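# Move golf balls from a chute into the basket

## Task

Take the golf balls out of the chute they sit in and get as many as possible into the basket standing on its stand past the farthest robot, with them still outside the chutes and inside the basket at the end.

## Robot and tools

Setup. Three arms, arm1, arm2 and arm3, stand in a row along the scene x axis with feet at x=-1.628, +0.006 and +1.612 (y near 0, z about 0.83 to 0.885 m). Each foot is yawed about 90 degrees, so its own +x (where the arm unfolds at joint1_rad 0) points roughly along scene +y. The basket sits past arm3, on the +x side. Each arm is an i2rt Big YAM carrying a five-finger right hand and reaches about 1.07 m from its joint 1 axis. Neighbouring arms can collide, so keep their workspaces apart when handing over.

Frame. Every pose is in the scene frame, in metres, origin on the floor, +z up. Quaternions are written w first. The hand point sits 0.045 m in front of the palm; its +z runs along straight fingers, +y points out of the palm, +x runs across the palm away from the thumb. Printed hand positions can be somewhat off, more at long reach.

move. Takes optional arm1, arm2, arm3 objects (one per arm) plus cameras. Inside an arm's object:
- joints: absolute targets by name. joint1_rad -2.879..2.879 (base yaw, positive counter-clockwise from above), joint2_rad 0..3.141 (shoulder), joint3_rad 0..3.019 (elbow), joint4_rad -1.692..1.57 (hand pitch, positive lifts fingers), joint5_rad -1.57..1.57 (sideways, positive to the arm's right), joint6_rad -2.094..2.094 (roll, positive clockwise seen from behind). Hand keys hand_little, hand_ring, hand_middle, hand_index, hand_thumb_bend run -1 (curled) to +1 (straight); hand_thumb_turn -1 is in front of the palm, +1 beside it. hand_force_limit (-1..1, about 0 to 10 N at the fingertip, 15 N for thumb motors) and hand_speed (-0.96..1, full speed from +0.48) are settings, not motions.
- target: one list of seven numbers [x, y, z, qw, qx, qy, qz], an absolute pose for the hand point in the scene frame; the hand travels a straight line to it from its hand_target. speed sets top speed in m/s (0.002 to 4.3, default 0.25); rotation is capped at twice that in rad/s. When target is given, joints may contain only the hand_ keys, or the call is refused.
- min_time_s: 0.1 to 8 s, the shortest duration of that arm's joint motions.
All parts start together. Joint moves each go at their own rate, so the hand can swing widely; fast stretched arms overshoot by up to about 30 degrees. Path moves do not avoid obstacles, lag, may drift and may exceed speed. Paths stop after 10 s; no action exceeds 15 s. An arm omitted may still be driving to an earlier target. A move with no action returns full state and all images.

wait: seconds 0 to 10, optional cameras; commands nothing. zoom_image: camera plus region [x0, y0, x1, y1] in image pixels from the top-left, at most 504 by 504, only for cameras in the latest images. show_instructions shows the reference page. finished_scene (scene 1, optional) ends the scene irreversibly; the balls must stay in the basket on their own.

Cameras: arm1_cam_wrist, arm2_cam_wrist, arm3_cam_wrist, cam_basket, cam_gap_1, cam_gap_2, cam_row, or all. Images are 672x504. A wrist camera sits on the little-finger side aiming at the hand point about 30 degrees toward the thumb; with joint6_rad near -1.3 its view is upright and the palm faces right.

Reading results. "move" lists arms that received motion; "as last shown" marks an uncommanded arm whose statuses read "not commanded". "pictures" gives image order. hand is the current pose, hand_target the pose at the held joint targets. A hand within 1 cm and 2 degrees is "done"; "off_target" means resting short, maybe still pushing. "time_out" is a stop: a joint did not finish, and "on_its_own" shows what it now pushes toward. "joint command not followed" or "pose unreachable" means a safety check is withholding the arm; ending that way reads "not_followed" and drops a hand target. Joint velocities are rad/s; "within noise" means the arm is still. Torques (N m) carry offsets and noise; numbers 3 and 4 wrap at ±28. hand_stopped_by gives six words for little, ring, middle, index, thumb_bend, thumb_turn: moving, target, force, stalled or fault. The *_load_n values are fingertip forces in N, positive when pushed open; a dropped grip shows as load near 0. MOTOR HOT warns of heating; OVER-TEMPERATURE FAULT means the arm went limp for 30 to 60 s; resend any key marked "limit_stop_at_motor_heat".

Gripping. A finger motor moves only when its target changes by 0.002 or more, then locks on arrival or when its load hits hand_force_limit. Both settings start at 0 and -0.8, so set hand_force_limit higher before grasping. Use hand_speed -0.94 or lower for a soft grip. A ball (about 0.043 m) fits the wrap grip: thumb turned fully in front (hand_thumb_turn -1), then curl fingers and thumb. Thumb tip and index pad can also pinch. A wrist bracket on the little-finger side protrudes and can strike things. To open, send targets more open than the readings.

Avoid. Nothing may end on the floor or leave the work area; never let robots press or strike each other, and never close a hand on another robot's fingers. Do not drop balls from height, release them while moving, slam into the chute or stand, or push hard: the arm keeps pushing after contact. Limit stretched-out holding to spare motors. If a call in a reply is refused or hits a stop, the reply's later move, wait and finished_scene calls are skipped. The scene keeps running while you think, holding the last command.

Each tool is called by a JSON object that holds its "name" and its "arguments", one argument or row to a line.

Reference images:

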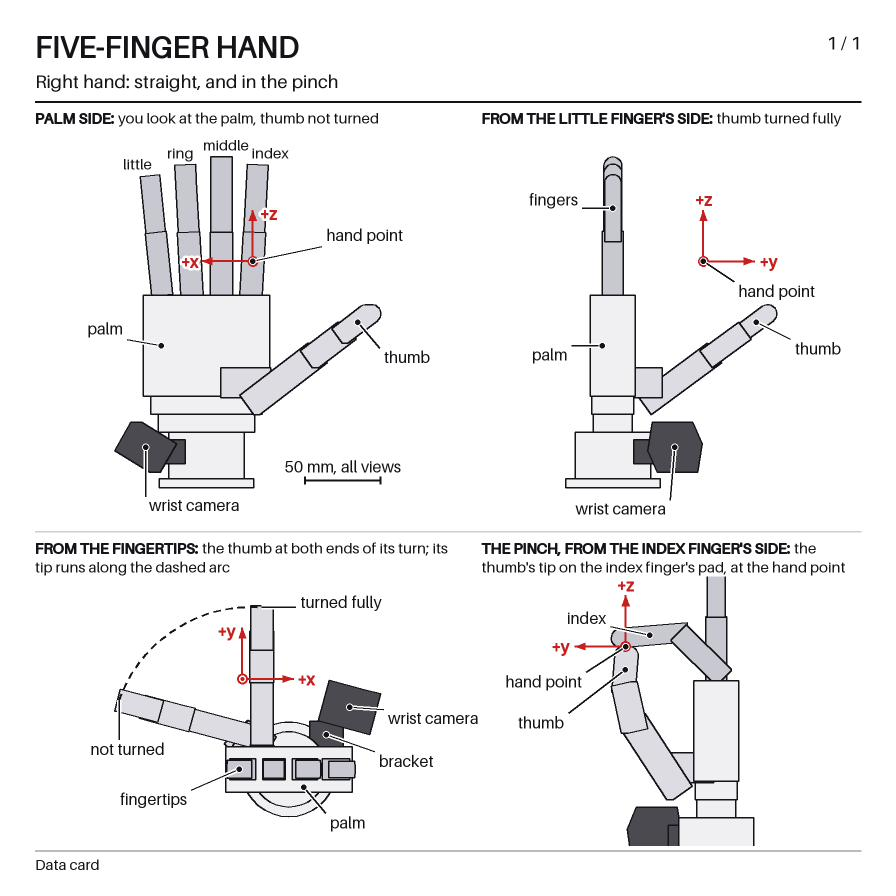

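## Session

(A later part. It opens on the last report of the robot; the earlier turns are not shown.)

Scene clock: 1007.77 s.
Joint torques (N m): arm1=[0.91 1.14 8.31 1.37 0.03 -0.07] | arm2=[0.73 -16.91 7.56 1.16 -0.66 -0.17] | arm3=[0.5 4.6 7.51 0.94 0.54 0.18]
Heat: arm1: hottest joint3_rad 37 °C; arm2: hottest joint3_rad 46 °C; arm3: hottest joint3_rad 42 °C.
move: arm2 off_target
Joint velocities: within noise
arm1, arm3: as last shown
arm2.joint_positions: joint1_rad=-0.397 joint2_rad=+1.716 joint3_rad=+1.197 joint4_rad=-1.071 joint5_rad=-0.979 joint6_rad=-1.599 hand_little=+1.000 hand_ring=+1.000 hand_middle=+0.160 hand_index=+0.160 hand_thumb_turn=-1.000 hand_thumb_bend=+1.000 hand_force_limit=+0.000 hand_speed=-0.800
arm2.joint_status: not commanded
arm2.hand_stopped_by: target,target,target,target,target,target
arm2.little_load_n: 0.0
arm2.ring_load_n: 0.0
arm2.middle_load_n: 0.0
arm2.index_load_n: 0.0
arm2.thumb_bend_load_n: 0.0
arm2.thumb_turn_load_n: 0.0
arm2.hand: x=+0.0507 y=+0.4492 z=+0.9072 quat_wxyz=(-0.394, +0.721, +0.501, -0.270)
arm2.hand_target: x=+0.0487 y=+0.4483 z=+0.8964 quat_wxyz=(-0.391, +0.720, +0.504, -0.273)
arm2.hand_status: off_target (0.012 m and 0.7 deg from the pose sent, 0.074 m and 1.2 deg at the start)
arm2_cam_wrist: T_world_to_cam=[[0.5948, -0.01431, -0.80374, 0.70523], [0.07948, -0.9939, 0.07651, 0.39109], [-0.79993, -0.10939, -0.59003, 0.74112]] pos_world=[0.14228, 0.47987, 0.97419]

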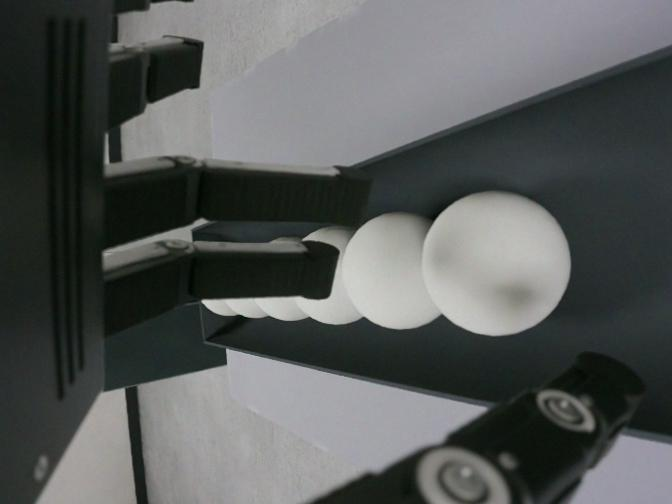

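{"name": "move", "arguments": {
  "arm2": {"target": [0.0551, 0.4481, 0.8814, 0.3909, -0.7199, -0.5041, 0.2737], "speed": 0.1}
}}

{"name": "move", "arguments": {
  "arm2": {"target": [0.0606, 0.4493, 0.8514, 0.3909, -0.7199, -0.5041, 0.2737], "speed": 0.05},
  "cameras": ["arm2_cam_wrist"]
}}

Scene clock: 1027.17 s.
Joint torques (N m): arm1=[0.85 1.14 8.31 1.37 0.03 -0.07] | arm2=[-0.21 -16.5 6.86 1.18 -0.61 -0.18] | arm3=[0.56 4.6 7.54 0.94 0.53 0.18]
Heat: arm1: hottest joint3_rad 37 °C; arm2: hottest joint3_rad 45 °C; arm3: hottest joint3_rad 42 °C.
move: arm2 off_target
Joint velocities: within noise
arm1.joint_positions: joint1_rad=+0.177 joint2_rad=+0.642 joint3_rad=+1.456 joint4_rad=-1.154 joint5_rad=+0.156 joint6_rad=-1.149 hand_little=+1.000 hand_ring=+1.000 hand_middle=+1.000 hand_index=+1.000 hand_thumb_turn=+1.000 hand_thumb_bend=+1.000 hand_force_limit=+0.000 hand_speed=-0.800
arm1.joint_status: not commanded
arm1.hand_stopped_by: target,target,target,target,target,target
arm1.little_load_n: 0.0
arm1.ring_load_n: 0.0
arm1.middle_load_n: 0.0
arm1.index_load_n: 0.0
arm1.thumb_bend_load_n: 0.0
arm1.thumb_turn_load_n: 0.0
arm1.hand: x=-1.6157 y=+0.2370 z=+1.4382 quat_wxyz=(-0.484, +0.658, +0.482, +0.317)
arm1.hand_target: x=-1.6154 y=+0.2352 z=+1.4505 quat_wxyz=(-0.495, +0.652, +0.476, +0.321)
arm1.hand_status: not commanded
arm2.joint_positions: joint1_rad=-0.397 joint2_rad=+1.740 joint3_rad=+1.197 joint4_rad=-1.057 joint5_rad=-0.979 joint6_rad=-1.623 hand_little=+1.000 hand_ring=+1.000 hand_middle=+0.160 hand_index=+0.160 hand_thumb_turn=-1.000 hand_thumb_bend=+1.000 hand_force_limit=+0.000 hand_speed=-0.800
arm2.joint_status: not commanded
arm2.hand_stopped_by: target,target,target,target,target,target
arm2.little_load_n: -0.5
arm2.ring_load_n: 0.0
arm2.middle_load_n: 0.0
arm2.index_load_n: 0.0
arm2.thumb_bend_load_n: 0.0
arm2.thumb_turn_load_n: 0.0
arm2.hand: x=+0.0521 y=+0.4521 z=+0.8958 quat_wxyz=(-0.395, +0.717, +0.508, -0.269)
arm2.hand_target: x=+0.0549 y=+0.4477 z=+0.8817 quat_wxyz=(-0.391, +0.720, +0.505, -0.274)
arm2.hand_status: off_target (0.015 m and 0.9 deg from the pose sent, 0.026 m and 0.7 deg at the start)
arm3: as last shown
pictures: none

Scene clock: 1028.47 s.
Joint torques (N m): arm1=[0.85 1.14 8.29 1.39 0.03 -0.07] | arm2=[-0.21 -15.79 6.42 1.46 -0.4 -0.26] | arm3=[0.56 4.6 7.54 0.95 0.54 0.18]
Heat: arm1: hottest joint3_rad 37 °C; arm2: hottest joint3_rad 45 °C; arm3: hottest joint3_rad 42 °C.
move: arm2 off_target
Joint velocities: within noise
arm1: as last shown
arm2.joint_positions: joint1_rad=-0.408 joint2_rad=+1.780 joint3_rad=+1.183 joint4_rad=-1.010 joint5_rad=-0.984 joint6_rad=-1.634 hand_little=+1.000 hand_ring=+1.000 hand_middle=+0.160 hand_index=+0.160 hand_thumb_turn=-1.000 hand_thumb_bend=+1.000 hand_force_limit=+0.000 hand_speed=-0.800
arm2.joint_status: not commanded
arm2.hand_stopped_by: target,target,target,target,target,target
arm2.little_load_n: -0.5
arm2.ring_load_n: 0.0
arm2.middle_load_n: -0.5
arm2.index_load_n: 0.0
arm2.thumb_bend_load_n: 0.0
arm2.thumb_turn_load_n: 0.0
arm2.hand: x=+0.0571 y=+0.4543 z=+0.8735 quat_wxyz=(-0.398, +0.717, +0.506, -0.269)
arm2.hand_target: x=+0.0600 y=+0.4480 z=+0.8523 quat_wxyz=(-0.391, +0.720, +0.504, -0.274)
arm2.hand_status: off_target (0.023 m and 1.1 deg from the pose sent, 0.045 m and 0.9 deg at the start)
arm3.joint_positions: joint1_rad=+1.018 joint2_rad=+0.084 joint3_rad=+0.647 joint4_rad=-1.138 joint5_rad=+0.901 joint6_rad=-1.107 hand_little=+1.000 hand_ring=+1.000 hand_middle=+1.000 hand_index=+1.000 hand_thumb_turn=+1.000 hand_thumb_bend=+1.000 hand_force_limit=+0.000 hand_speed=-0.800
arm3.joint_status: not commanded
arm3.hand_stopped_by: target,target,target,target,target,target
arm3.little_load_n: 0.0
arm3.ring_load_n: 0.0
arm3.middle_load_n: 0.0
arm3.index_load_n: 0.0
arm3.thumb_bend_load_n: 0.0
arm3.thumb_turn_load_n: 0.0
arm3.hand: x=+1.6405 y=+0.2218 z=+1.1283 quat_wxyz=(-0.408, +0.572, +0.584, +0.406)
arm3.hand_target: x=+1.6387 y=+0.2220 z=+1.1297 quat_wxyz=(-0.407, +0.574, +0.584, +0.404)
arm3.hand_status: not commanded
arm2_cam_wrist: T_world_to_cam=[[0.59479, 0.00164, -0.80388, 0.66724], [0.08791, -0.99413, 0.06302, 0.4096], [-0.79906, -0.10816, -0.59144, 0.72742]] pos_world=[0.14838, 0.48478, 0.9408]

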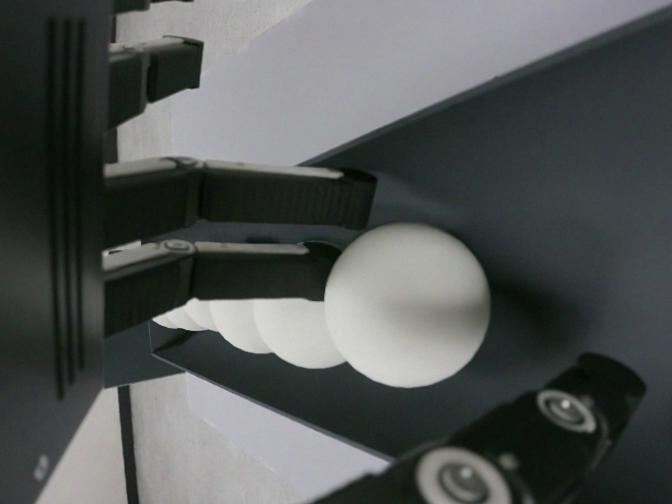

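{"name": "move", "arguments": {
  "arm2": {"target": [0.060, 0.438, 0.860, 0.3909, -0.7199, -0.5041, 0.2737], "speed": 0.05},
  "cameras": ["arm2_cam_wrist"]
}}

Scene clock: 1048.93 s.
Joint torques (N m): arm1=[0.91 1.2 8.31 1.39 0.03 -0.07] | arm2=[-0.15 -18.08 5.76 0.46 -0.29 -0.13] | arm3=[0.44 4.6 7.54 0.94 0.54 0.18]
Heat: arm1: hottest joint3_rad 37 °C; arm2: hottest joint3_rad 43 °C; arm3: hottest joint3_rad 42 °C.
move: arm2 off_target
Joint velocities: arm1=[within noise] | arm2=[-0.005 -0.005 -0.012 -0.007 0.168 0.022] | arm3=[within noise]
arm1, arm3: as last shown
arm2.joint_positions: joint1_rad=-0.415 joint2_rad=+1.777 joint3_rad=+1.168 joint4_rad=-1.010 joint5_rad=-0.987 joint6_rad=-1.663 hand_little=+1.000 hand_ring=+1.000 hand_middle=+0.160 hand_index=+0.160 hand_thumb_turn=-1.000 hand_thumb_bend=+1.000 hand_force_limit=+0.000 hand_speed=-0.800
arm2.joint_status: not commanded
arm2.hand_stopped_by: target,target,target,target,target,target
arm2.little_load_n: 0.0
arm2.ring_load_n: 0.0
arm2.middle_load_n: 0.0
arm2.index_load_n: -1.0
arm2.thumb_bend_load_n: 0.0
arm2.thumb_turn_load_n: 0.0
arm2.hand: x=+0.0587 y=+0.4495 z=+0.8701 quat_wxyz=(-0.401, +0.712, +0.511, -0.267)
arm2.hand_target: x=+0.0599 y=+0.4381 z=+0.8605 quat_wxyz=(-0.392, +0.718, +0.506, -0.273)
arm2.hand_status: off_target (0.015 m and 1.9 deg from the pose sent, 0.021 m and 1.1 deg at the start)
arm2_cam_wrist: T_world_to_cam=[[0.59566, 0.01668, -0.80306, 0.65618], [0.09586, -0.99411, 0.05046, 0.4154], [-0.7975, -0.10704, -0.59375, 0.72759]] pos_world=[0.14958, 0.47989, 0.938]

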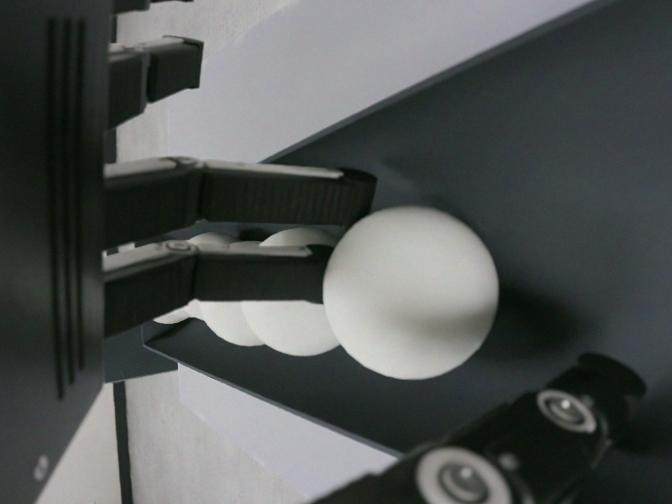

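{"name": "move", "arguments": {
  "arm2": {"target": [0.060, 0.442, 0.920, 0.3909, -0.7199, -0.5041, 0.2737], "speed": 0.1, "joints": {"hand_thumb_bend": 0.8}}
}}

{"name": "move", "arguments": {
  "arm2": {"target": [0.055, 0.444, 0.910, 0.3520, -0.6483, -0.5933, 0.3222], "speed": 0.1},
  "cameras": ["arm2_cam_wrist"]
}}

Scene clock: 1100.37 s.
Joint torques (N m): arm1=[0.91 1.14 8.31 1.39 0.03 -0.08] | arm2=[0.15 -19.14 11.36 0.1 -0.7 0.06] | arm3=[0.56 4.6 7.53 0.94 0.53 0.18]
Heat: arm1: hottest joint3_rad 37 °C; arm2: hottest joint3_rad 41 °C; arm3: hottest joint3_rad 43 °C.
move: arm2 off_target
Joint velocities: within noise
arm1, arm3: as last shown
arm2.joint_positions: joint1_rad=-0.415 joint2_rad=+1.716 joint3_rad=+1.182 joint4_rad=-1.148 joint5_rad=-0.978 joint6_rad=-1.657 hand_little=+1.000 hand_ring=+1.000 hand_middle=+0.160 hand_index=+0.160 hand_thumb_turn=-1.000 hand_thumb_bend=+0.800 hand_force_limit=+0.000 hand_speed=-0.800
arm2.joint_status: all done
arm2.hand_stopped_by: target,target,target,target,target,target
arm2.little_load_n: 0.0
arm2.ring_load_n: 0.0
arm2.middle_load_n: 0.0
arm2.index_load_n: 0.0
arm2.thumb_bend_load_n: 0.0
arm2.thumb_turn_load_n: 0.0
arm2.hand: x=+0.0522 y=+0.4288 z=+0.9042 quat_wxyz=(-0.382, +0.723, +0.497, -0.289)
arm2.hand_target: x=+0.0596 y=+0.4417 z=+0.9198 quat_wxyz=(-0.390, +0.722, +0.501, -0.275)
arm2.hand_status: off_target (0.022 m and 2.2 deg from the pose sent, 0.050 m and 1.9 deg at the start)
pictures: none

Scene clock: 1102.50 s.
Joint torques (N m): arm1=[0.85 1.14 8.31 1.4 0.03 -0.07] | arm2=[1.55 -17.44 11.18 -0.49 -0.47 -0.14] | arm3=[0.5 4.6 7.53 0.92 0.54 0.18]
Heat: arm1: hottest joint3_rad 37 °C; arm2: hottest joint3_rad 41 °C; arm3: hottest joint3_rad 43 °C.
move: arm2 off_target
Joint velocities: within noise
arm1, arm3: as last shown
arm2.joint_positions: joint1_rad=-0.394 joint2_rad=+1.825 joint3_rad=+1.340 joint4_rad=-1.466 joint5_rad=-0.929 joint6_rad=-2.020 hand_little=+1.000 hand_ring=+1.000 hand_middle=+0.160 hand_index=+0.160 hand_thumb_turn=-1.000 hand_thumb_bend=+0.800 hand_force_limit=+0.000 hand_speed=-0.800
arm2.joint_status: not commanded
arm2.hand_stopped_by: target,target,target,target,target,target
arm2.little_load_n: 0.0
arm2.ring_load_n: 0.0
arm2.middle_load_n: 0.0
arm2.index_load_n: 0.0
arm2.thumb_bend_load_n: 0.0
arm2.thumb_turn_load_n: 0.0
arm2.hand: x=+0.0558 y=+0.4325 z=+0.9089 quat_wxyz=(-0.355, +0.655, +0.585, -0.321)
arm2.hand_target: x=+0.0558 y=+0.4451 z=+0.9095 quat_wxyz=(-0.353, +0.647, +0.596, -0.318)
arm2.hand_status: off_target (0.012 m and 1.2 deg from the pose sent, 0.017 m and 14.8 deg at the start)
arm2_cam_wrist: T_world_to_cam=[[0.57833, 0.12589, -0.80603, 0.64566], [0.32399, -0.94221, 0.0853, 0.32994], [-0.74871, -0.31048, -0.5857, 0.82449]] pos_world=[0.137, 0.48557, 0.97518]

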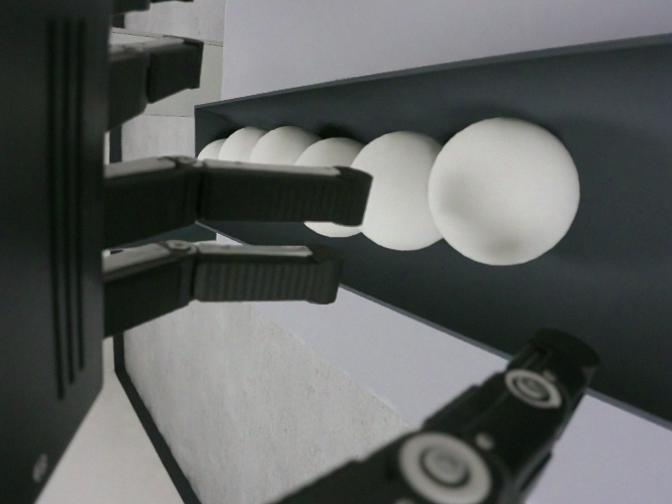

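{"name": "move", "arguments": {
  "arm2": {"target": [0.058, 0.464, 0.895, 0.3520, -0.6483, -0.5933, 0.3222], "speed": 0.1},
  "cameras": ["arm2_cam_wrist"]
}}

Scene clock: 1128.60 s.
Joint torques (N m): arm1=[0.79 1.08 8.29 1.39 0.03 -0.07] | arm2=[1.55 -18.78 11.1 -0.03 -0.65 -0.03] | arm3=[0.56 4.54 7.51 0.95 0.53 0.18]
Heat: arm1: hottest joint3_rad 37 °C; arm2: hottest joint3_rad 42 °C; arm3: hottest joint3_rad 43 °C.
move: arm2 off_target
Joint velocities: within noise
arm1, arm3: as last shown
arm2.joint_positions: joint1_rad=-0.386 joint2_rad=+1.889 joint3_rad=+1.392 joint4_rad=-1.466 joint5_rad=-0.929 joint6_rad=-2.020 hand_little=+1.000 hand_ring=+1.000 hand_middle=+0.160 hand_index=+0.160 hand_thumb_turn=-1.000 hand_thumb_bend=+0.800 hand_force_limit=+0.000 hand_speed=-0.800
arm2.joint_status: not commanded
arm2.hand_stopped_by: target,target,target,target,target,target
arm2.little_load_n: 0.0
arm2.ring_load_n: 0.0
arm2.middle_load_n: 0.0
arm2.index_load_n: 0.0
arm2.thumb_bend_load_n: 0.0
arm2.thumb_turn_load_n: 0.0
arm2.hand: x=+0.0583 y=+0.4491 z=+0.8949 quat_wxyz=(-0.351, +0.654, +0.585, -0.327)
arm2.hand_target: x=+0.0578 y=+0.4640 z=+0.8956 quat_wxyz=(-0.352, +0.648, +0.594, -0.321)
arm2.hand_status: off_target (0.015 m and 1.2 deg from the pose sent, 0.034 m and 1.2 deg at the start)
arm2_cam_wrist: T_world_to_cam=[[0.57391, 0.12122, -0.8099, 0.6366], [0.3318, -0.93859, 0.09464, 0.33546], [-0.74869, -0.32304, -0.57888, 0.82283]] pos_world=[0.1394, 0.50349, 0.96016]

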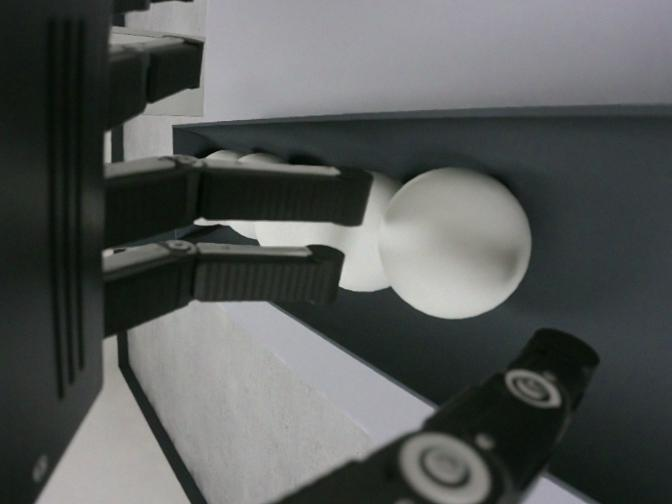

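{"name": "move", "arguments": {
  "arm2": {"target": [0.0634, 0.469, 0.8656, 0.3520, -0.6483, -0.5933, 0.3222], "speed": 0.05},
  "cameras": ["arm2_cam_wrist"]
}}

Scene clock: 1144.57 s.
Joint torques (N m): arm1=[0.79 1.2 8.29 1.4 0.03 -0.07] | arm2=[1.26 -17.67 10.19 0.69 -0.29 -0.17] | arm3=[0.5 4.6 7.54 0.94 0.54 0.18]
Heat: arm1: hottest joint3_rad 37 °C; arm2: hottest joint3_rad 43 °C; arm3: hottest joint3_rad 43 °C.
move: arm2 off_target
Joint velocities: within noise
arm1, arm3: as last shown
arm1.thumb_bend_load_n: 0.5
arm2.joint_positions: joint1_rad=-0.386 joint2_rad=+1.929 joint3_rad=+1.395 joint4_rad=-1.433 joint5_rad=-0.933 joint6_rad=-2.020 hand_little=+1.000 hand_ring=+1.000 hand_middle=+0.160 hand_index=+0.160 hand_thumb_turn=-1.000 hand_thumb_bend=+0.800 hand_force_limit=+0.000 hand_speed=-0.800
arm2.joint_status: not commanded
arm2.hand_stopped_by: target,target,target,target,target,target
arm2.little_load_n: 0.0
arm2.ring_load_n: 0.0
arm2.middle_load_n: 0.0
arm2.index_load_n: 0.0
arm2.thumb_bend_load_n: 0.0
arm2.thumb_turn_load_n: 0.0
arm2.hand: x=+0.0593 y=+0.4547 z=+0.8760 quat_wxyz=(-0.352, +0.654, +0.583, -0.329)
arm2.hand_target: x=+0.0635 y=+0.4679 z=+0.8652 quat_wxyz=(-0.352, +0.649, +0.593, -0.323)
arm2.hand_status: off_target (0.018 m and 1.5 deg from the pose sent, 0.036 m and 1.2 deg at the start)
arm2_cam_wrist: T_world_to_cam=[[0.56949, 0.118, -0.81349, 0.62501], [0.33075, -0.93889, 0.09535, 0.34181], [-0.75252, -0.32336, -0.57372, 0.81033]] pos_world=[0.1408, 0.50919, 0.94074]

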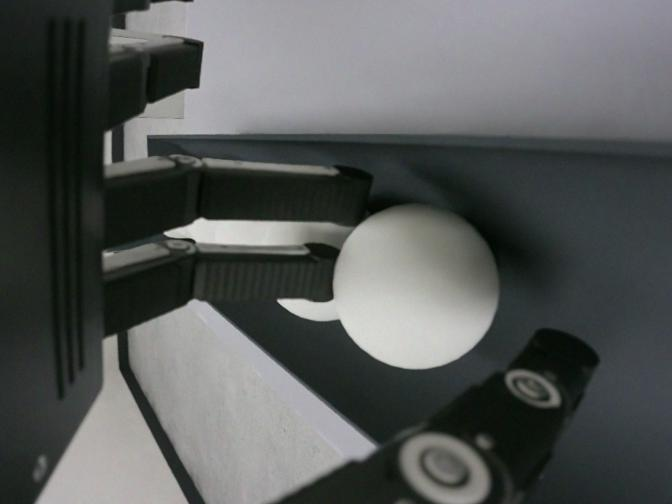

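{"name": "move", "arguments": {
  "arm2": {"target": [0.0735, 0.464, 0.853, 0.3520, -0.6483, -0.5933, 0.3222], "speed": 0.05},
  "cameras": ["arm2_cam_wrist"]
}}

Scene clock: 1156.57 s.
Joint torques (N m): arm1=[0.85 1.2 8.29 1.37 0.03 -0.07] | arm2=[0.03 -18.61 9.48 0.51 -0.39 -0.24] | arm3=[0.62 4.54 7.53 0.95 0.54 0.18]
Heat: arm1: hottest joint3_rad 37 °C; arm2: hottest joint3_rad 44 °C; arm3: hottest joint3_rad 43 °C.
move: arm2 off_target
Joint velocities: within noise
arm1, arm3: as last shown
arm1.thumb_bend_load_n: 0.0
arm2.joint_positions: joint1_rad=-0.391 joint2_rad=+1.955 joint3_rad=+1.395 joint4_rad=-1.430 joint5_rad=-0.923 joint6_rad=-2.045 hand_little=+1.000 hand_ring=+1.000 hand_middle=+0.160 hand_index=+0.160 hand_thumb_turn=-1.000 hand_thumb_bend=+0.800 hand_force_limit=+0.000 hand_speed=-0.800
arm2.joint_status: not commanded
arm2.hand_stopped_by: target,target,target,target,target,target
arm2.little_load_n: 0.0
arm2.ring_load_n: 0.0
arm2.middle_load_n: 0.0
arm2.index_load_n: 0.0
arm2.thumb_bend_load_n: 0.0
arm2.thumb_turn_load_n: 0.0
arm2.hand: x=+0.0627 y=+0.4532 z=+0.8627 quat_wxyz=(-0.348, +0.651, +0.587, -0.332)
arm2.hand_target: x=+0.0734 y=+0.4629 z=+0.8537 quat_wxyz=(-0.352, +0.649, +0.593, -0.322)
arm2.hand_status: off_target (0.018 m and 1.4 deg from the pose sent, 0.029 m and 1.5 deg at the start)
arm2_cam_wrist: T_world_to_cam=[[0.57007, 0.12199, -0.81249, 0.60968], [0.34287, -0.93401, 0.10033, 0.33325], [-0.74664, -0.33578, -0.57427, 0.81045]] pos_world=[0.14329, 0.50902, 0.92734]

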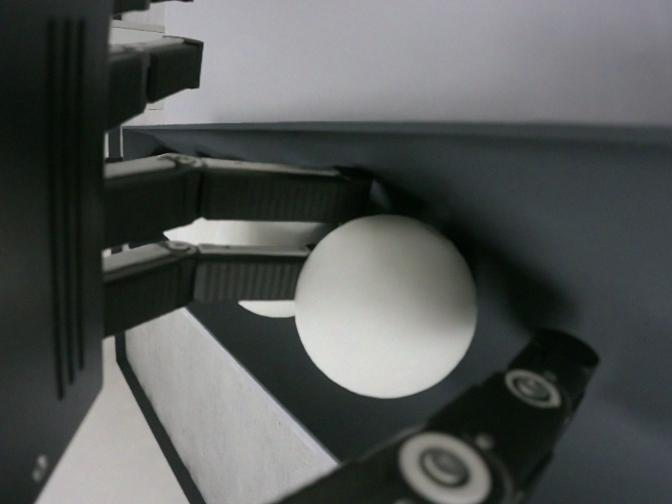

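{"name": "move", "arguments": {
  "arm2": {"target": [0.0725, 0.454, 0.8535, 0.3520, -0.6483, -0.5933, 0.3222], "speed": 0.05},
  "cameras": ["arm2_cam_wrist"]
}}

Scene clock: 1181.67 s.
Joint torques (N m): arm1=[0.91 1.2 8.32 1.39 0.03 -0.07] | arm2=[-0.5 -20.13 6.91 0.79 -0.33 -0.23] | arm3=[0.62 4.6 7.51 0.95 0.54 0.18]
Heat: arm1: hottest joint3_rad 37 °C; arm2: hottest joint3_rad 46 °C; arm3: hottest joint3_rad 43 °C.
move: arm2 off_target
Joint velocities: within noise
arm1.joint_positions: joint1_rad=+0.177 joint2_rad=+0.642 joint3_rad=+1.456 joint4_rad=-1.154 joint5_rad=+0.156 joint6_rad=-1.149 hand_little=+1.000 hand_ring=+1.000 hand_middle=+1.000 hand_index=+1.000 hand_thumb_turn=+1.000 hand_thumb_bend=+1.000 hand_force_limit=+0.000 hand_speed=-0.800
arm1.joint_status: not commanded
arm1.hand_stopped_by: target,target,target,target,target,target
arm1.little_load_n: 0.0
arm1.ring_load_n: 0.0
arm1.middle_load_n: 0.0
arm1.index_load_n: 0.0
arm1.thumb_bend_load_n: 0.0
arm1.thumb_turn_load_n: 0.0
arm1.hand: x=-1.6157 y=+0.2370 z=+1.4382 quat_wxyz=(-0.484, +0.658, +0.482, +0.317)
arm1.hand_target: x=-1.6154 y=+0.2352 z=+1.4505 quat_wxyz=(-0.495, +0.652, +0.476, +0.321)
arm1.hand_status: not commanded
arm2.joint_positions: joint1_rad=-0.391 joint2_rad=+1.955 joint3_rad=+1.395 joint4_rad=-1.432 joint5_rad=-0.923 joint6_rad=-2.053 hand_little=+1.000 hand_ring=+1.000 hand_middle=+0.160 hand_index=+0.160 hand_thumb_turn=-1.000 hand_thumb_bend=+0.800 hand_force_limit=+0.000 hand_speed=-0.800
arm2.joint_status: not commanded
arm2.hand_stopped_by: target,target,target,target,target,target
arm2.little_load_n: 0.0
arm2.ring_load_n: 0.0
arm2.middle_load_n: 0.5
arm2.index_load_n: 0.5
arm2.thumb_bend_load_n: 0.0
arm2.thumb_turn_load_n: 0.0
arm2.hand: x=+0.0627 y=+0.4533 z=+0.8626 quat_wxyz=(-0.349, +0.649, +0.590, -0.331)
arm2.hand_target: x=+0.0719 y=+0.4535 z=+0.8539 quat_wxyz=(-0.352, +0.648, +0.593, -0.323)
arm2.hand_status: off_target (0.013 m and 1.2 deg from the pose sent, 0.013 m and 1.4 deg at the start)
arm3: as last shown
arm3.thumb_bend_load_n: -0.5
arm2_cam_wrist: T_world_to_cam=[[0.56948, 0.12839, -0.81191, 0.60624], [0.34674, -0.93307, 0.09565, 0.33671], [-0.74529, -0.336, -0.57589, 0.81187]] pos_world=[0.14308, 0.50912, 0.92755]

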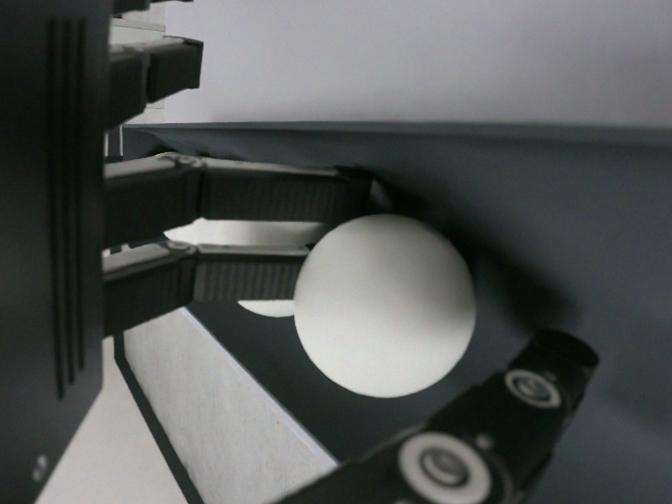

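{"name": "move", "arguments": {
  "arm2": {"target": [0.0725, 0.447, 0.8535, 0.3520, -0.6483, -0.5933, 0.3222], "speed": 0.05},
  "cameras": ["arm2_cam_wrist"]
}}

Scene clock: 1189.30 s.
Joint torques (N m): arm1=[0.79 1.2 8.31 1.37 0.03 -0.07] | arm2=[-0.67 -21.3 6.23 0.75 -0.31 -0.23] | arm3=[0.56 4.66 7.54 0.92 0.54 0.18]
Heat: arm1: hottest joint3_rad 37 °C; arm2: hottest joint3_rad 45 °C; arm3: hottest joint3_rad 43 °C.
move: arm2 done
Joint velocities: within noise
arm1: as last shown
arm2.joint_positions: joint1_rad=-0.399 joint2_rad=+1.955 joint3_rad=+1.381 joint4_rad=-1.423 joint5_rad=-0.921 joint6_rad=-2.062 hand_little=+1.000 hand_ring=+1.000 hand_middle=+0.160 hand_index=+0.160 hand_thumb_turn=-1.000 hand_thumb_bend=+0.800 hand_force_limit=+0.000 hand_speed=-0.800
arm2.joint_status: not commanded
arm2.hand_stopped_by: target,target,target,target,target,target
arm2.little_load_n: 0.0
arm2.ring_load_n: 0.0
arm2.middle_load_n: 0.5
arm2.index_load_n: 0.0
arm2.thumb_bend_load_n: 0.0
arm2.thumb_turn_load_n: 0.0
arm2.hand: x=+0.0652 y=+0.4497 z=+0.8581 quat_wxyz=(-0.350, +0.649, +0.589, -0.330)
arm2.hand_target: x=+0.0725 y=+0.4474 z=+0.8534 quat_wxyz=(-0.353, +0.648, +0.593, -0.321)
arm2.hand_status: done (0.009 m and 1.1 deg from the pose sent, 0.015 m and 1.2 deg at the start)
arm3.joint_positions: joint1_rad=+1.018 joint2_rad=+0.084 joint3_rad=+0.647 joint4_rad=-1.138 joint5_rad=+0.901 joint6_rad=-1.107 hand_little=+1.000 hand_ring=+1.000 hand_middle=+1.000 hand_index=+1.000 hand_thumb_turn=+1.000 hand_thumb_bend=+1.000 hand_force_limit=+0.000 hand_speed=-0.800
arm3.joint_status: not commanded
arm3.hand_stopped_by: target,target,target,target,target,target
arm3.little_load_n: 0.0
arm3.ring_load_n: 0.0
arm3.middle_load_n: 0.0
arm3.index_load_n: 0.0
arm3.thumb_bend_load_n: 0.0
arm3.thumb_turn_load_n: 0.0
arm3.hand: x=+1.6405 y=+0.2218 z=+1.1283 quat_wxyz=(-0.408, +0.572, +0.584, +0.406)
arm3.hand_target: x=+1.6387 y=+0.2220 z=+1.1297 quat_wxyz=(-0.407, +0.574, +0.584, +0.404)
arm3.hand_status: not commanded
arm2_cam_wrist: T_world_to_cam=[[0.56987, 0.12956, -0.81146, 0.60071], [0.34486, -0.93403, 0.09307, 0.33563], [-0.74586, -0.33288, -0.57696, 0.80948]] pos_world=[0.14569, 0.50512, 0.92325]

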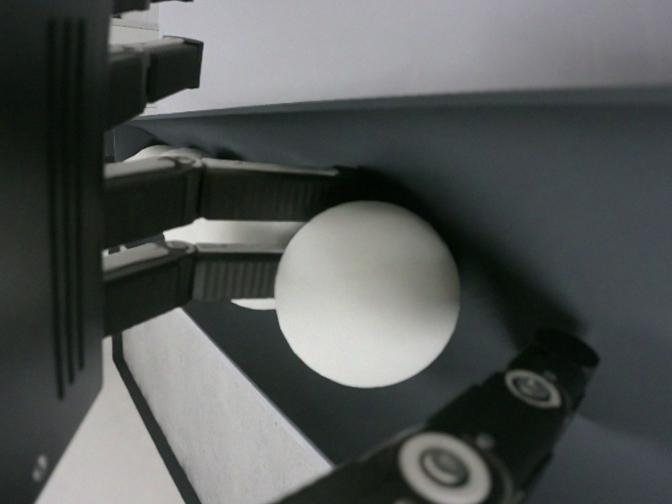

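{"name": "move", "arguments": {
  "arm2": {"joints": {"hand_thumb_bend": 0.0, "hand_speed": -0.94, "hand_force_limit": -0.5}},
  "cameras": ["arm2_cam_wrist"]
}}

Scene clock: 1206.70 s.
Joint torques (N m): arm1=[0.85 1.2 8.31 1.39 0.04 -0.07] | arm2=[-0.15 -21.6 6.13 0.7 -0.32 -0.21] | arm3=[0.56 4.6 7.53 0.92 0.54 0.18]
Heat: arm1: hottest joint3_rad 38 °C; arm2: hottest joint3_rad 43 °C; arm3: hottest joint3_rad 43 °C.
move: arm2 off_target
Joint velocities: within noise
arm1, arm3: as last shown
arm2.joint_positions: joint1_rad=-0.400 joint2_rad=+1.955 joint3_rad=+1.381 joint4_rad=-1.423 joint5_rad=-0.921 joint6_rad=-2.063 hand_little=+1.000 hand_ring=+1.000 hand_middle=+0.160 hand_index=+0.160 hand_thumb_turn=-1.000 hand_thumb_bend=+0.453 hand_force_limit=-0.500 hand_speed=-0.940
arm2.joint_status: hand_thumb_bend off_target (ended at +0.453, target +0.000); the others done
arm2.hand_stopped_by: target,target,target,target,force,target
arm2.little_load_n: 0.0
arm2.ring_load_n: 0.0
arm2.middle_load_n: 1.5
arm2.index_load_n: 2.5
arm2.thumb_bend_load_n: 3.5
arm2.thumb_turn_load_n: 0.0
arm2.hand: x=+0.0659 y=+0.4497 z=+0.8581 quat_wxyz=(-0.350, +0.649, +0.589, -0.330)
arm2.hand_target: x=+0.0726 y=+0.4474 z=+0.8534 quat_wxyz=(-0.353, +0.648, +0.594, -0.321)
arm2.hand_status: not commanded
arm2_cam_wrist: T_world_to_cam=[[0.57006, 0.13027, -0.81121, 0.59972], [0.34423, -0.93438, 0.09185, 0.33669], [-0.74602, -0.3316, -0.57749, 0.80984]] pos_world=[0.14638, 0.50502, 0.92325]

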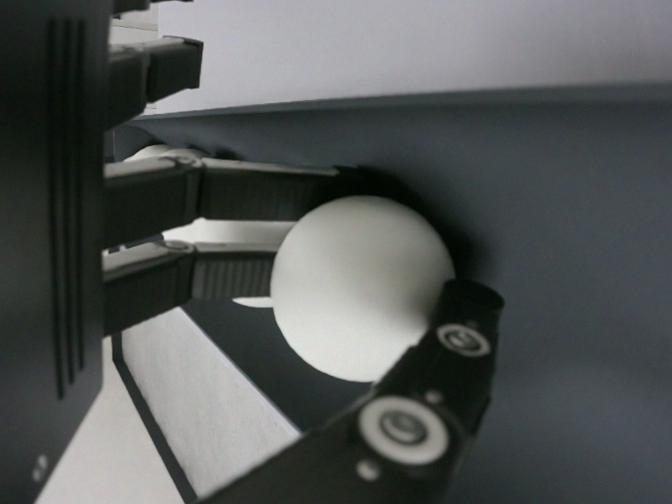

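{"name": "move", "arguments": {
  "arm2": {"joints": {"hand_thumb_bend": -0.05, "hand_force_limit": -0.35}}
}}

{"name": "move", "arguments": {
  "arm2": {"target": [0.0725, 0.4474, 0.94, 0.3520, -0.6483, -0.5933, 0.3222], "speed": 0.08},
  "cameras": ["arm2_cam_wrist", "cam_gap_1"]
}}

Scene clock: 1218.20 s.
Joint torques (N m): arm1=[0.79 1.14 8.29 1.37 0.03 -0.07] | arm2=[-0.44 -21.66 6.06 0.76 -0.33 -0.23] | arm3=[0.56 4.48 7.53 0.94 0.54 0.18]
Heat: arm1: hottest joint3_rad 38 °C; arm2: hottest joint3_rad 43 °C; arm3: hottest joint3_rad 43 °C.
move: arm2 off_target
Joint velocities: within noise
arm1, arm3: as last shown
arm1.little_load_n: -0.5
arm2.joint_positions: joint1_rad=-0.400 joint2_rad=+1.955 joint3_rad=+1.381 joint4_rad=-1.423 joint5_rad=-0.921 joint6_rad=-2.063 hand_little=+1.000 hand_ring=+1.000 hand_middle=+0.160 hand_index=+0.160 hand_thumb_turn=-1.000 hand_thumb_bend=+0.447 hand_force_limit=-0.350 hand_speed=-0.940
arm2.joint_status: hand_thumb_bend off_target (ended at +0.447, target -0.050); the others done
arm2.hand_stopped_by: target,target,target,target,force,target
arm2.little_load_n: 0.0
arm2.ring_load_n: 0.0
arm2.middle_load_n: 1.5
arm2.index_load_n: 3.5
arm2.thumb_bend_load_n: 4.5
arm2.thumb_turn_load_n: 0.0
arm2.hand: x=+0.0659 y=+0.4497 z=+0.8581 quat_wxyz=(-0.350, +0.649, +0.589, -0.330)
arm2.hand_target: x=+0.0725 y=+0.4474 z=+0.8534 quat_wxyz=(-0.353, +0.648, +0.594, -0.321)
arm2.hand_status: not commanded
pictures: none

Scene clock: 1219.87 s.
Joint torques (N m): arm1=[0.85 1.14 8.31 1.39 0.03 -0.07] | arm2=[-0.03 -20.78 11.15 -0.83 -0.5 -0.11] | arm3=[0.62 4.6 7.51 0.94 0.54 0.18]
Heat: arm1: hottest joint3_rad 38 °C; arm2: hottest joint3_rad 43 °C; arm3: hottest joint3_rad 43 °C.
move: arm2 off_target
Joint velocities: within noise
arm1, arm3: as last shown
arm1.little_load_n: 0.0
arm2.joint_positions: joint1_rad=-0.400 joint2_rad=+1.858 joint3_rad=+1.421 joint4_rad=-1.588 joint5_rad=-0.917 joint6_rad=-2.073 hand_little=+1.000 hand_ring=+1.000 hand_middle=+0.160 hand_index=+0.160 hand_thumb_turn=-1.000 hand_thumb_bend=+0.447 hand_force_limit=-0.350 hand_speed=-0.940
arm2.joint_status: not commanded
arm2.hand_stopped_by: target,target,target,target,force,target
arm2.little_load_n: 0.0
arm2.ring_load_n: 0.0
arm2.middle_load_n: 0.5
arm2.index_load_n: 3.5
arm2.thumb_bend_load_n: 4.5
arm2.thumb_turn_load_n: -0.5
arm2.hand: x=+0.0628 y=+0.4365 z=+0.9242 quat_wxyz=(-0.344, +0.649, +0.587, -0.339)
arm2.hand_target: x=+0.0727 y=+0.4474 z=+0.9392 quat_wxyz=(-0.352, +0.647, +0.595, -0.321)
arm2.hand_status: off_target (0.022 m and 2.3 deg from the pose sent, 0.082 m and 1.0 deg at the start)
arm3.little_load_n: 0.5
arm2_cam_wrist: T_world_to_cam=[[0.56394, 0.11743, -0.81742, 0.66859], [0.35171, -0.92973, 0.10909, 0.301], [-0.74717, -0.34901, -0.56562, 0.83808]] pos_world=[0.14328, 0.49384, 0.98772]

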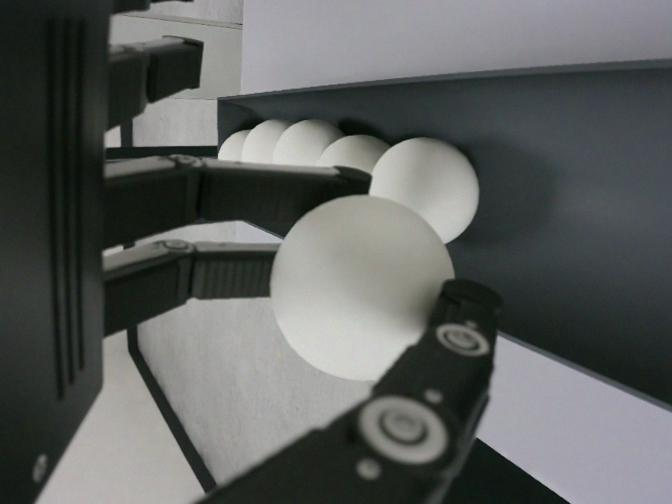

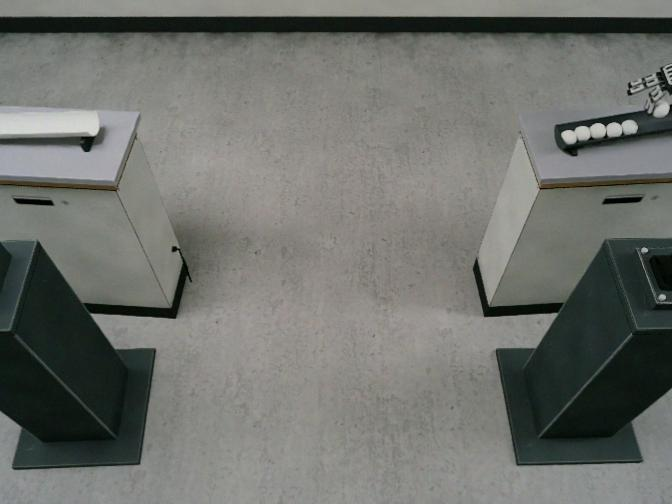

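{"name": "move", "arguments": {
  "arm2": {"joints": {"joint1_rad": -0.4, "joint2_rad": 1.55, "joint3_rad": 1.6, "joint4_rad": -1.35, "joint5_rad": -0.917, "joint6_rad": -1.7}, "min_time_s": 4},
  "cameras": ["arm2_cam_wrist"]
}}

{"name": "move", "arguments": {
  "arm2": {"joints": {"joint1_rad": -1.427, "joint2_rad": 2.1, "joint3_rad": 2.15, "joint4_rad": -0.62, "joint5_rad": -0.467, "joint6_rad": -0.334, "hand_little": -1, "hand_ring": -1, "hand_speed": -0.8}, "min_time_s": 6},
  "cameras": ["arm2_cam_wrist", "cam_gap_2"]
}}

Scene clock: 1372.43 s.
Joint torques (N m): arm1=[0.85 1.2 8.31 1.39 0.03 -0.07] | arm2=[0.44 -18.84 13.96 1.76 -0.77 0.07] | arm3=[0.56 4.66 7.53 0.94 0.54 0.18]
Heat: arm1: hottest joint3_rad 38 °C; arm2: hottest joint3_rad 51 °C; arm3: hottest joint3_rad 43 °C.
move: arm2 done
Joint velocities: within noise
arm1, arm3: as last shown
arm2.joint_positions: joint1_rad=-0.400 joint2_rad=+1.562 joint3_rad=+1.550 joint4_rad=-1.372 joint5_rad=-0.917 joint6_rad=-1.704 hand_little=+1.000 hand_ring=+1.000 hand_middle=+0.160 hand_index=+0.160 hand_thumb_turn=-1.000 hand_thumb_bend=+0.447 hand_force_limit=-0.350 hand_speed=-0.940
arm2.joint_status: all done
arm2.hand_stopped_by: target,target,target,target,force,target
arm2.little_load_n: -0.5
arm2.ring_load_n: 0.0
arm2.middle_load_n: 0.0
arm2.index_load_n: 4.5
arm2.thumb_bend_load_n: 4.0
arm2.thumb_turn_load_n: 0.0
arm2.hand: x=+0.0844 y=+0.4893 z=+1.0955 quat_wxyz=(-0.429, +0.676, +0.579, -0.154)
arm2.hand_target: x=+0.0892 y=+0.5008 z=+1.1231 quat_wxyz=(-0.445, +0.665, +0.586, -0.126)
arm2.hand_status: not commanded
arm3.little_load_n: 0.0
arm2_cam_wrist: T_world_to_cam=[[0.71685, 0.20053, -0.66777, 0.57269], [0.1338, -0.97951, -0.15052, 0.65086], [-0.68427, 0.01856, -0.72899, 0.96332]] pos_world=[0.16156, 0.50481, 1.18265]

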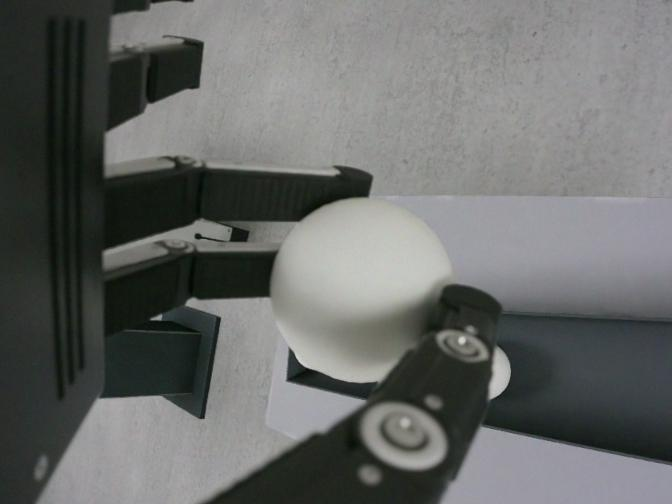

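Scene clock: 1379.03 s.
Joint torques (N m): arm1=[0.85 1.2 8.31 1.39 0.03 -0.07] | arm2=[0.56 -25.58 15.75 3.34 -0.1 0.08] | arm3=[0.56 4.6 7.56 0.94 0.54 0.18]
Heat: arm1: hottest joint3_rad 38 °C; arm2: hottest joint3_rad 51 °C; arm3: hottest joint3_rad 43 °C.
move: arm2 done
Joint velocities: within noise
arm1, arm3: as last shown
arm1.little_load_n: 0.5
arm2.joint_positions: joint1_rad=-1.425 joint2_rad=+2.075 joint3_rad=+2.090 joint4_rad=-0.640 joint5_rad=-0.470 joint6_rad=-0.353 hand_little=-1.000 hand_ring=-1.000 hand_middle=+0.160 hand_index=+0.160 hand_thumb_turn=-1.000 hand_thumb_bend=+0.447 hand_force_limit=-0.350 hand_speed=-0.800
arm2.joint_status: all done
arm2.hand_stopped_by: target,target,target,target,force,target
arm2.little_load_n: 0.5
arm2.ring_load_n: 0.0
arm2.middle_load_n: 0.5
arm2.index_load_n: 3.5
arm2.thumb_bend_load_n: 4.0
arm2.thumb_turn_load_n: 0.0
arm2.hand: x=+0.7864 y=+0.2183 z=+1.0582 quat_wxyz=(-0.443, +0.802, -0.346, +0.201)
arm2.hand_target: x=+0.8044 y=+0.2204 z=+1.0736 quat_wxyz=(-0.456, +0.792, -0.341, +0.219)
arm2.hand_status: not commanded
arm3.middle_load_n: 0.5
arm3.thumb_turn_load_n: -0.5
arm2_cam_wrist: T_world_to_cam=[[-0.26249, -0.52173, -0.81172, 1.17911], [-0.92582, 0.37324, 0.05949, 0.60163], [0.27193, 0.76713, -0.58101, 0.34948]] pos_world=[0.77148, 0.12253, 1.12437]

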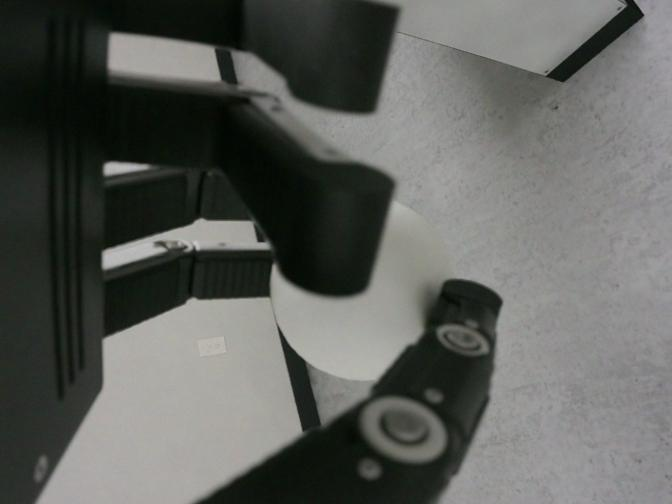

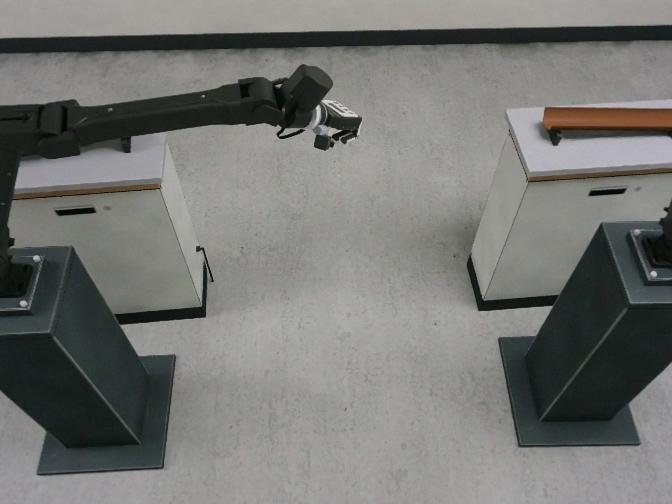

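{"name": "move", "arguments": {
  "arm3": {"joints": {"joint1_rad": 1.278, "joint2_rad": 1.4, "joint3_rad": 1.6, "joint4_rad": 0.0, "joint5_rad": -0.05, "joint6_rad": 0.8, "hand_thumb_turn": -1, "hand_index": 0.2, "hand_middle": 0.2, "hand_ring": -0.2, "hand_little": -0.2}, "min_time_s": 4}
}}

{"name": "move", "arguments": {
  "arm3": {"joints": {"joint1_rad": 1.278, "joint2_rad": 2.5, "joint3_rad": 1.6, "joint4_rad": 0.9, "joint5_rad": -0.05, "joint6_rad": 1.571}, "min_time_s": 5},
  "cameras": ["arm3_cam_wrist", "cam_gap_2", "cam_row"]
}}

Scene clock: 1417.67 s.
Joint torques (N m): arm1=[0.85 1.2 8.31 1.37 0.03 -0.07] | arm2=[0.32 -25.52 15.66 3.32 -0.11 0.07] | arm3=[0.26 -11.4 11.17 2.54 -0.18 0.23]
Heat: arm1: hottest joint3_rad 38 °C; arm2: hottest joint3_rad 60 °C; arm3: hottest joint3_rad 44 °C.
move: arm3 done
Joint velocities: within noise
arm1, arm2: as last shown
arm1.little_load_n: 0.0
arm2.little_load_n: 0.0
arm3.joint_positions: joint1_rad=+1.275 joint2_rad=+1.406 joint3_rad=+1.557 joint4_rad=-0.020 joint5_rad=-0.047 joint6_rad=+0.776 hand_little=-0.200 hand_ring=-0.200 hand_middle=+0.200 hand_index=+0.200 hand_thumb_turn=-1.000 hand_thumb_bend=+1.000 hand_force_limit=+0.000 hand_speed=-0.800
arm3.joint_status: all done
arm3.hand_stopped_by: target,target,target,target,target,target
arm3.little_load_n: 0.0
arm3.ring_load_n: 0.0
arm3.middle_load_n: 0.0
arm3.index_load_n: 0.0
arm3.thumb_bend_load_n: 0.0
arm3.thumb_turn_load_n: -0.5
arm3.hand: x=+0.9518 y=+0.1682 z=+1.4134 quat_wxyz=(-0.383, +0.637, +0.174, -0.646)
arm3.hand_target: x=+0.9535 y=+0.1629 z=+1.4452 quat_wxyz=(-0.385, +0.616, +0.166, -0.667)
arm3.hand_status: not commanded
pictures: none

Scene clock: 1423.20 s.
Joint torques (N m): arm1=[0.79 1.14 8.29 1.39 0.03 -0.07] | arm2=[1.32 -28.28 14.52 3.07 -0.39 0.09] | arm3=[-0.21 -20.89 6.99 2.56 -0.16 0.27]
Heat: arm1: hottest joint3_rad 38 °C; arm2: hottest joint3_rad 61 °C; arm3: hottest joint3_rad 44 °C.
move: arm3 done
Joint velocities: within noise
arm1.joint_positions: joint1_rad=+0.177 joint2_rad=+0.642 joint3_rad=+1.456 joint4_rad=-1.154 joint5_rad=+0.156 joint6_rad=-1.149 hand_little=+1.000 hand_ring=+1.000 hand_middle=+1.000 hand_index=+1.000 hand_thumb_turn=+1.000 hand_thumb_bend=+1.000 hand_force_limit=+0.000 hand_speed=-0.800
arm1.joint_status: not commanded
arm1.hand_stopped_by: target,target,target,target,target,target
arm1.little_load_n: 0.0
arm1.ring_load_n: 0.0
arm1.middle_load_n: 0.0
arm1.index_load_n: 0.0
arm1.thumb_bend_load_n: 0.0
arm1.thumb_turn_load_n: 0.0
arm1.hand: x=-1.6157 y=+0.2370 z=+1.4382 quat_wxyz=(-0.484, +0.658, +0.482, +0.317)
arm1.hand_target: x=-1.6154 y=+0.2352 z=+1.4505 quat_wxyz=(-0.495, +0.652, +0.476, +0.321)
arm1.hand_status: not commanded
arm2: as last shown
arm2.joint_positions: joint1_rad=-1.434 joint2_rad=+2.105 joint3_rad=+2.102 joint4_rad=-0.637 joint5_rad=-0.464 joint6_rad=-0.353 hand_little=-1.000 hand_ring=-1.000 hand_middle=+0.160 hand_index=+0.160 hand_thumb_turn=-1.000 hand_thumb_bend=+0.447 hand_force_limit=-0.350 hand_speed=-0.800
arm2.ring_load_n: 0.5
arm2.index_load_n: 4.0
arm2.thumb_bend_load_n: 4.5
arm2.hand: x=+0.7948 y=+0.2113 z=+1.0407 quat_wxyz=(-0.436, +0.803, -0.355, +0.199)
arm2.hand_target: x=+0.8045 y=+0.2202 z=+1.0734 quat_wxyz=(-0.456, +0.792, -0.341, +0.219)
arm3.joint_positions: joint1_rad=+1.273 joint2_rad=+2.506 joint3_rad=+1.578 joint4_rad=+0.882 joint5_rad=-0.048 joint6_rad=+1.553 hand_little=-0.200 hand_ring=-0.200 hand_middle=+0.200 hand_index=+0.200 hand_thumb_turn=-1.000 hand_thumb_bend=+1.000 hand_force_limit=+0.000 hand_speed=-0.800
arm3.joint_status: all done
arm3.hand_stopped_by: target,target,target,target,target,target
arm3.little_load_n: 0.0
arm3.ring_load_n: 0.0
arm3.middle_load_n: 0.0
arm3.index_load_n: 0.0
arm3.thumb_bend_load_n: 0.0
arm3.thumb_turn_load_n: -0.5
arm3.hand: x=+0.7716 y=+0.2325 z=+0.8396 quat_wxyz=(-0.099, +0.718, -0.091, -0.683)
arm3.hand_target: x=+0.7662 y=+0.2350 z=+0.8606 quat_wxyz=(-0.095, +0.702, -0.094, -0.700)
arm3.hand_status: not commanded
arm3_cam_wrist: T_world_to_cam=[[-0.24473, -0.9408, -0.23453, 0.6069], [0.32264, -0.30712, 0.89531, -0.91618], [-0.91434, 0.14344, 0.3787, 0.46564]] pos_world=[0.86987, 0.22281, 0.78627]

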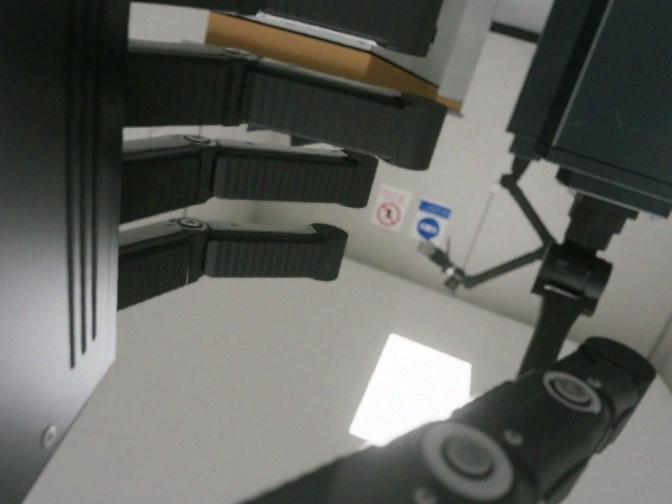

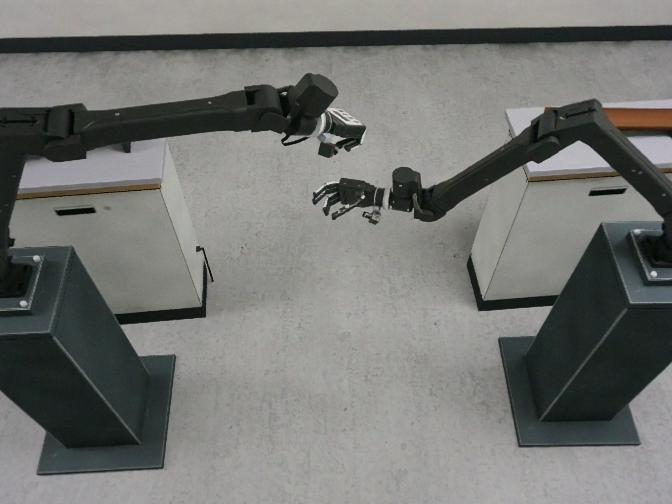

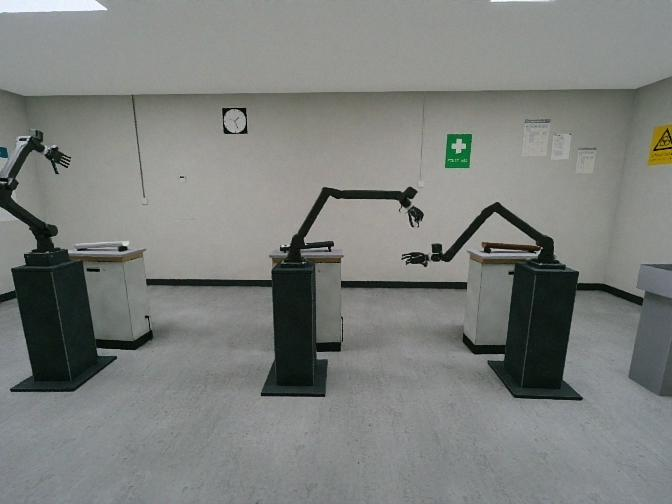

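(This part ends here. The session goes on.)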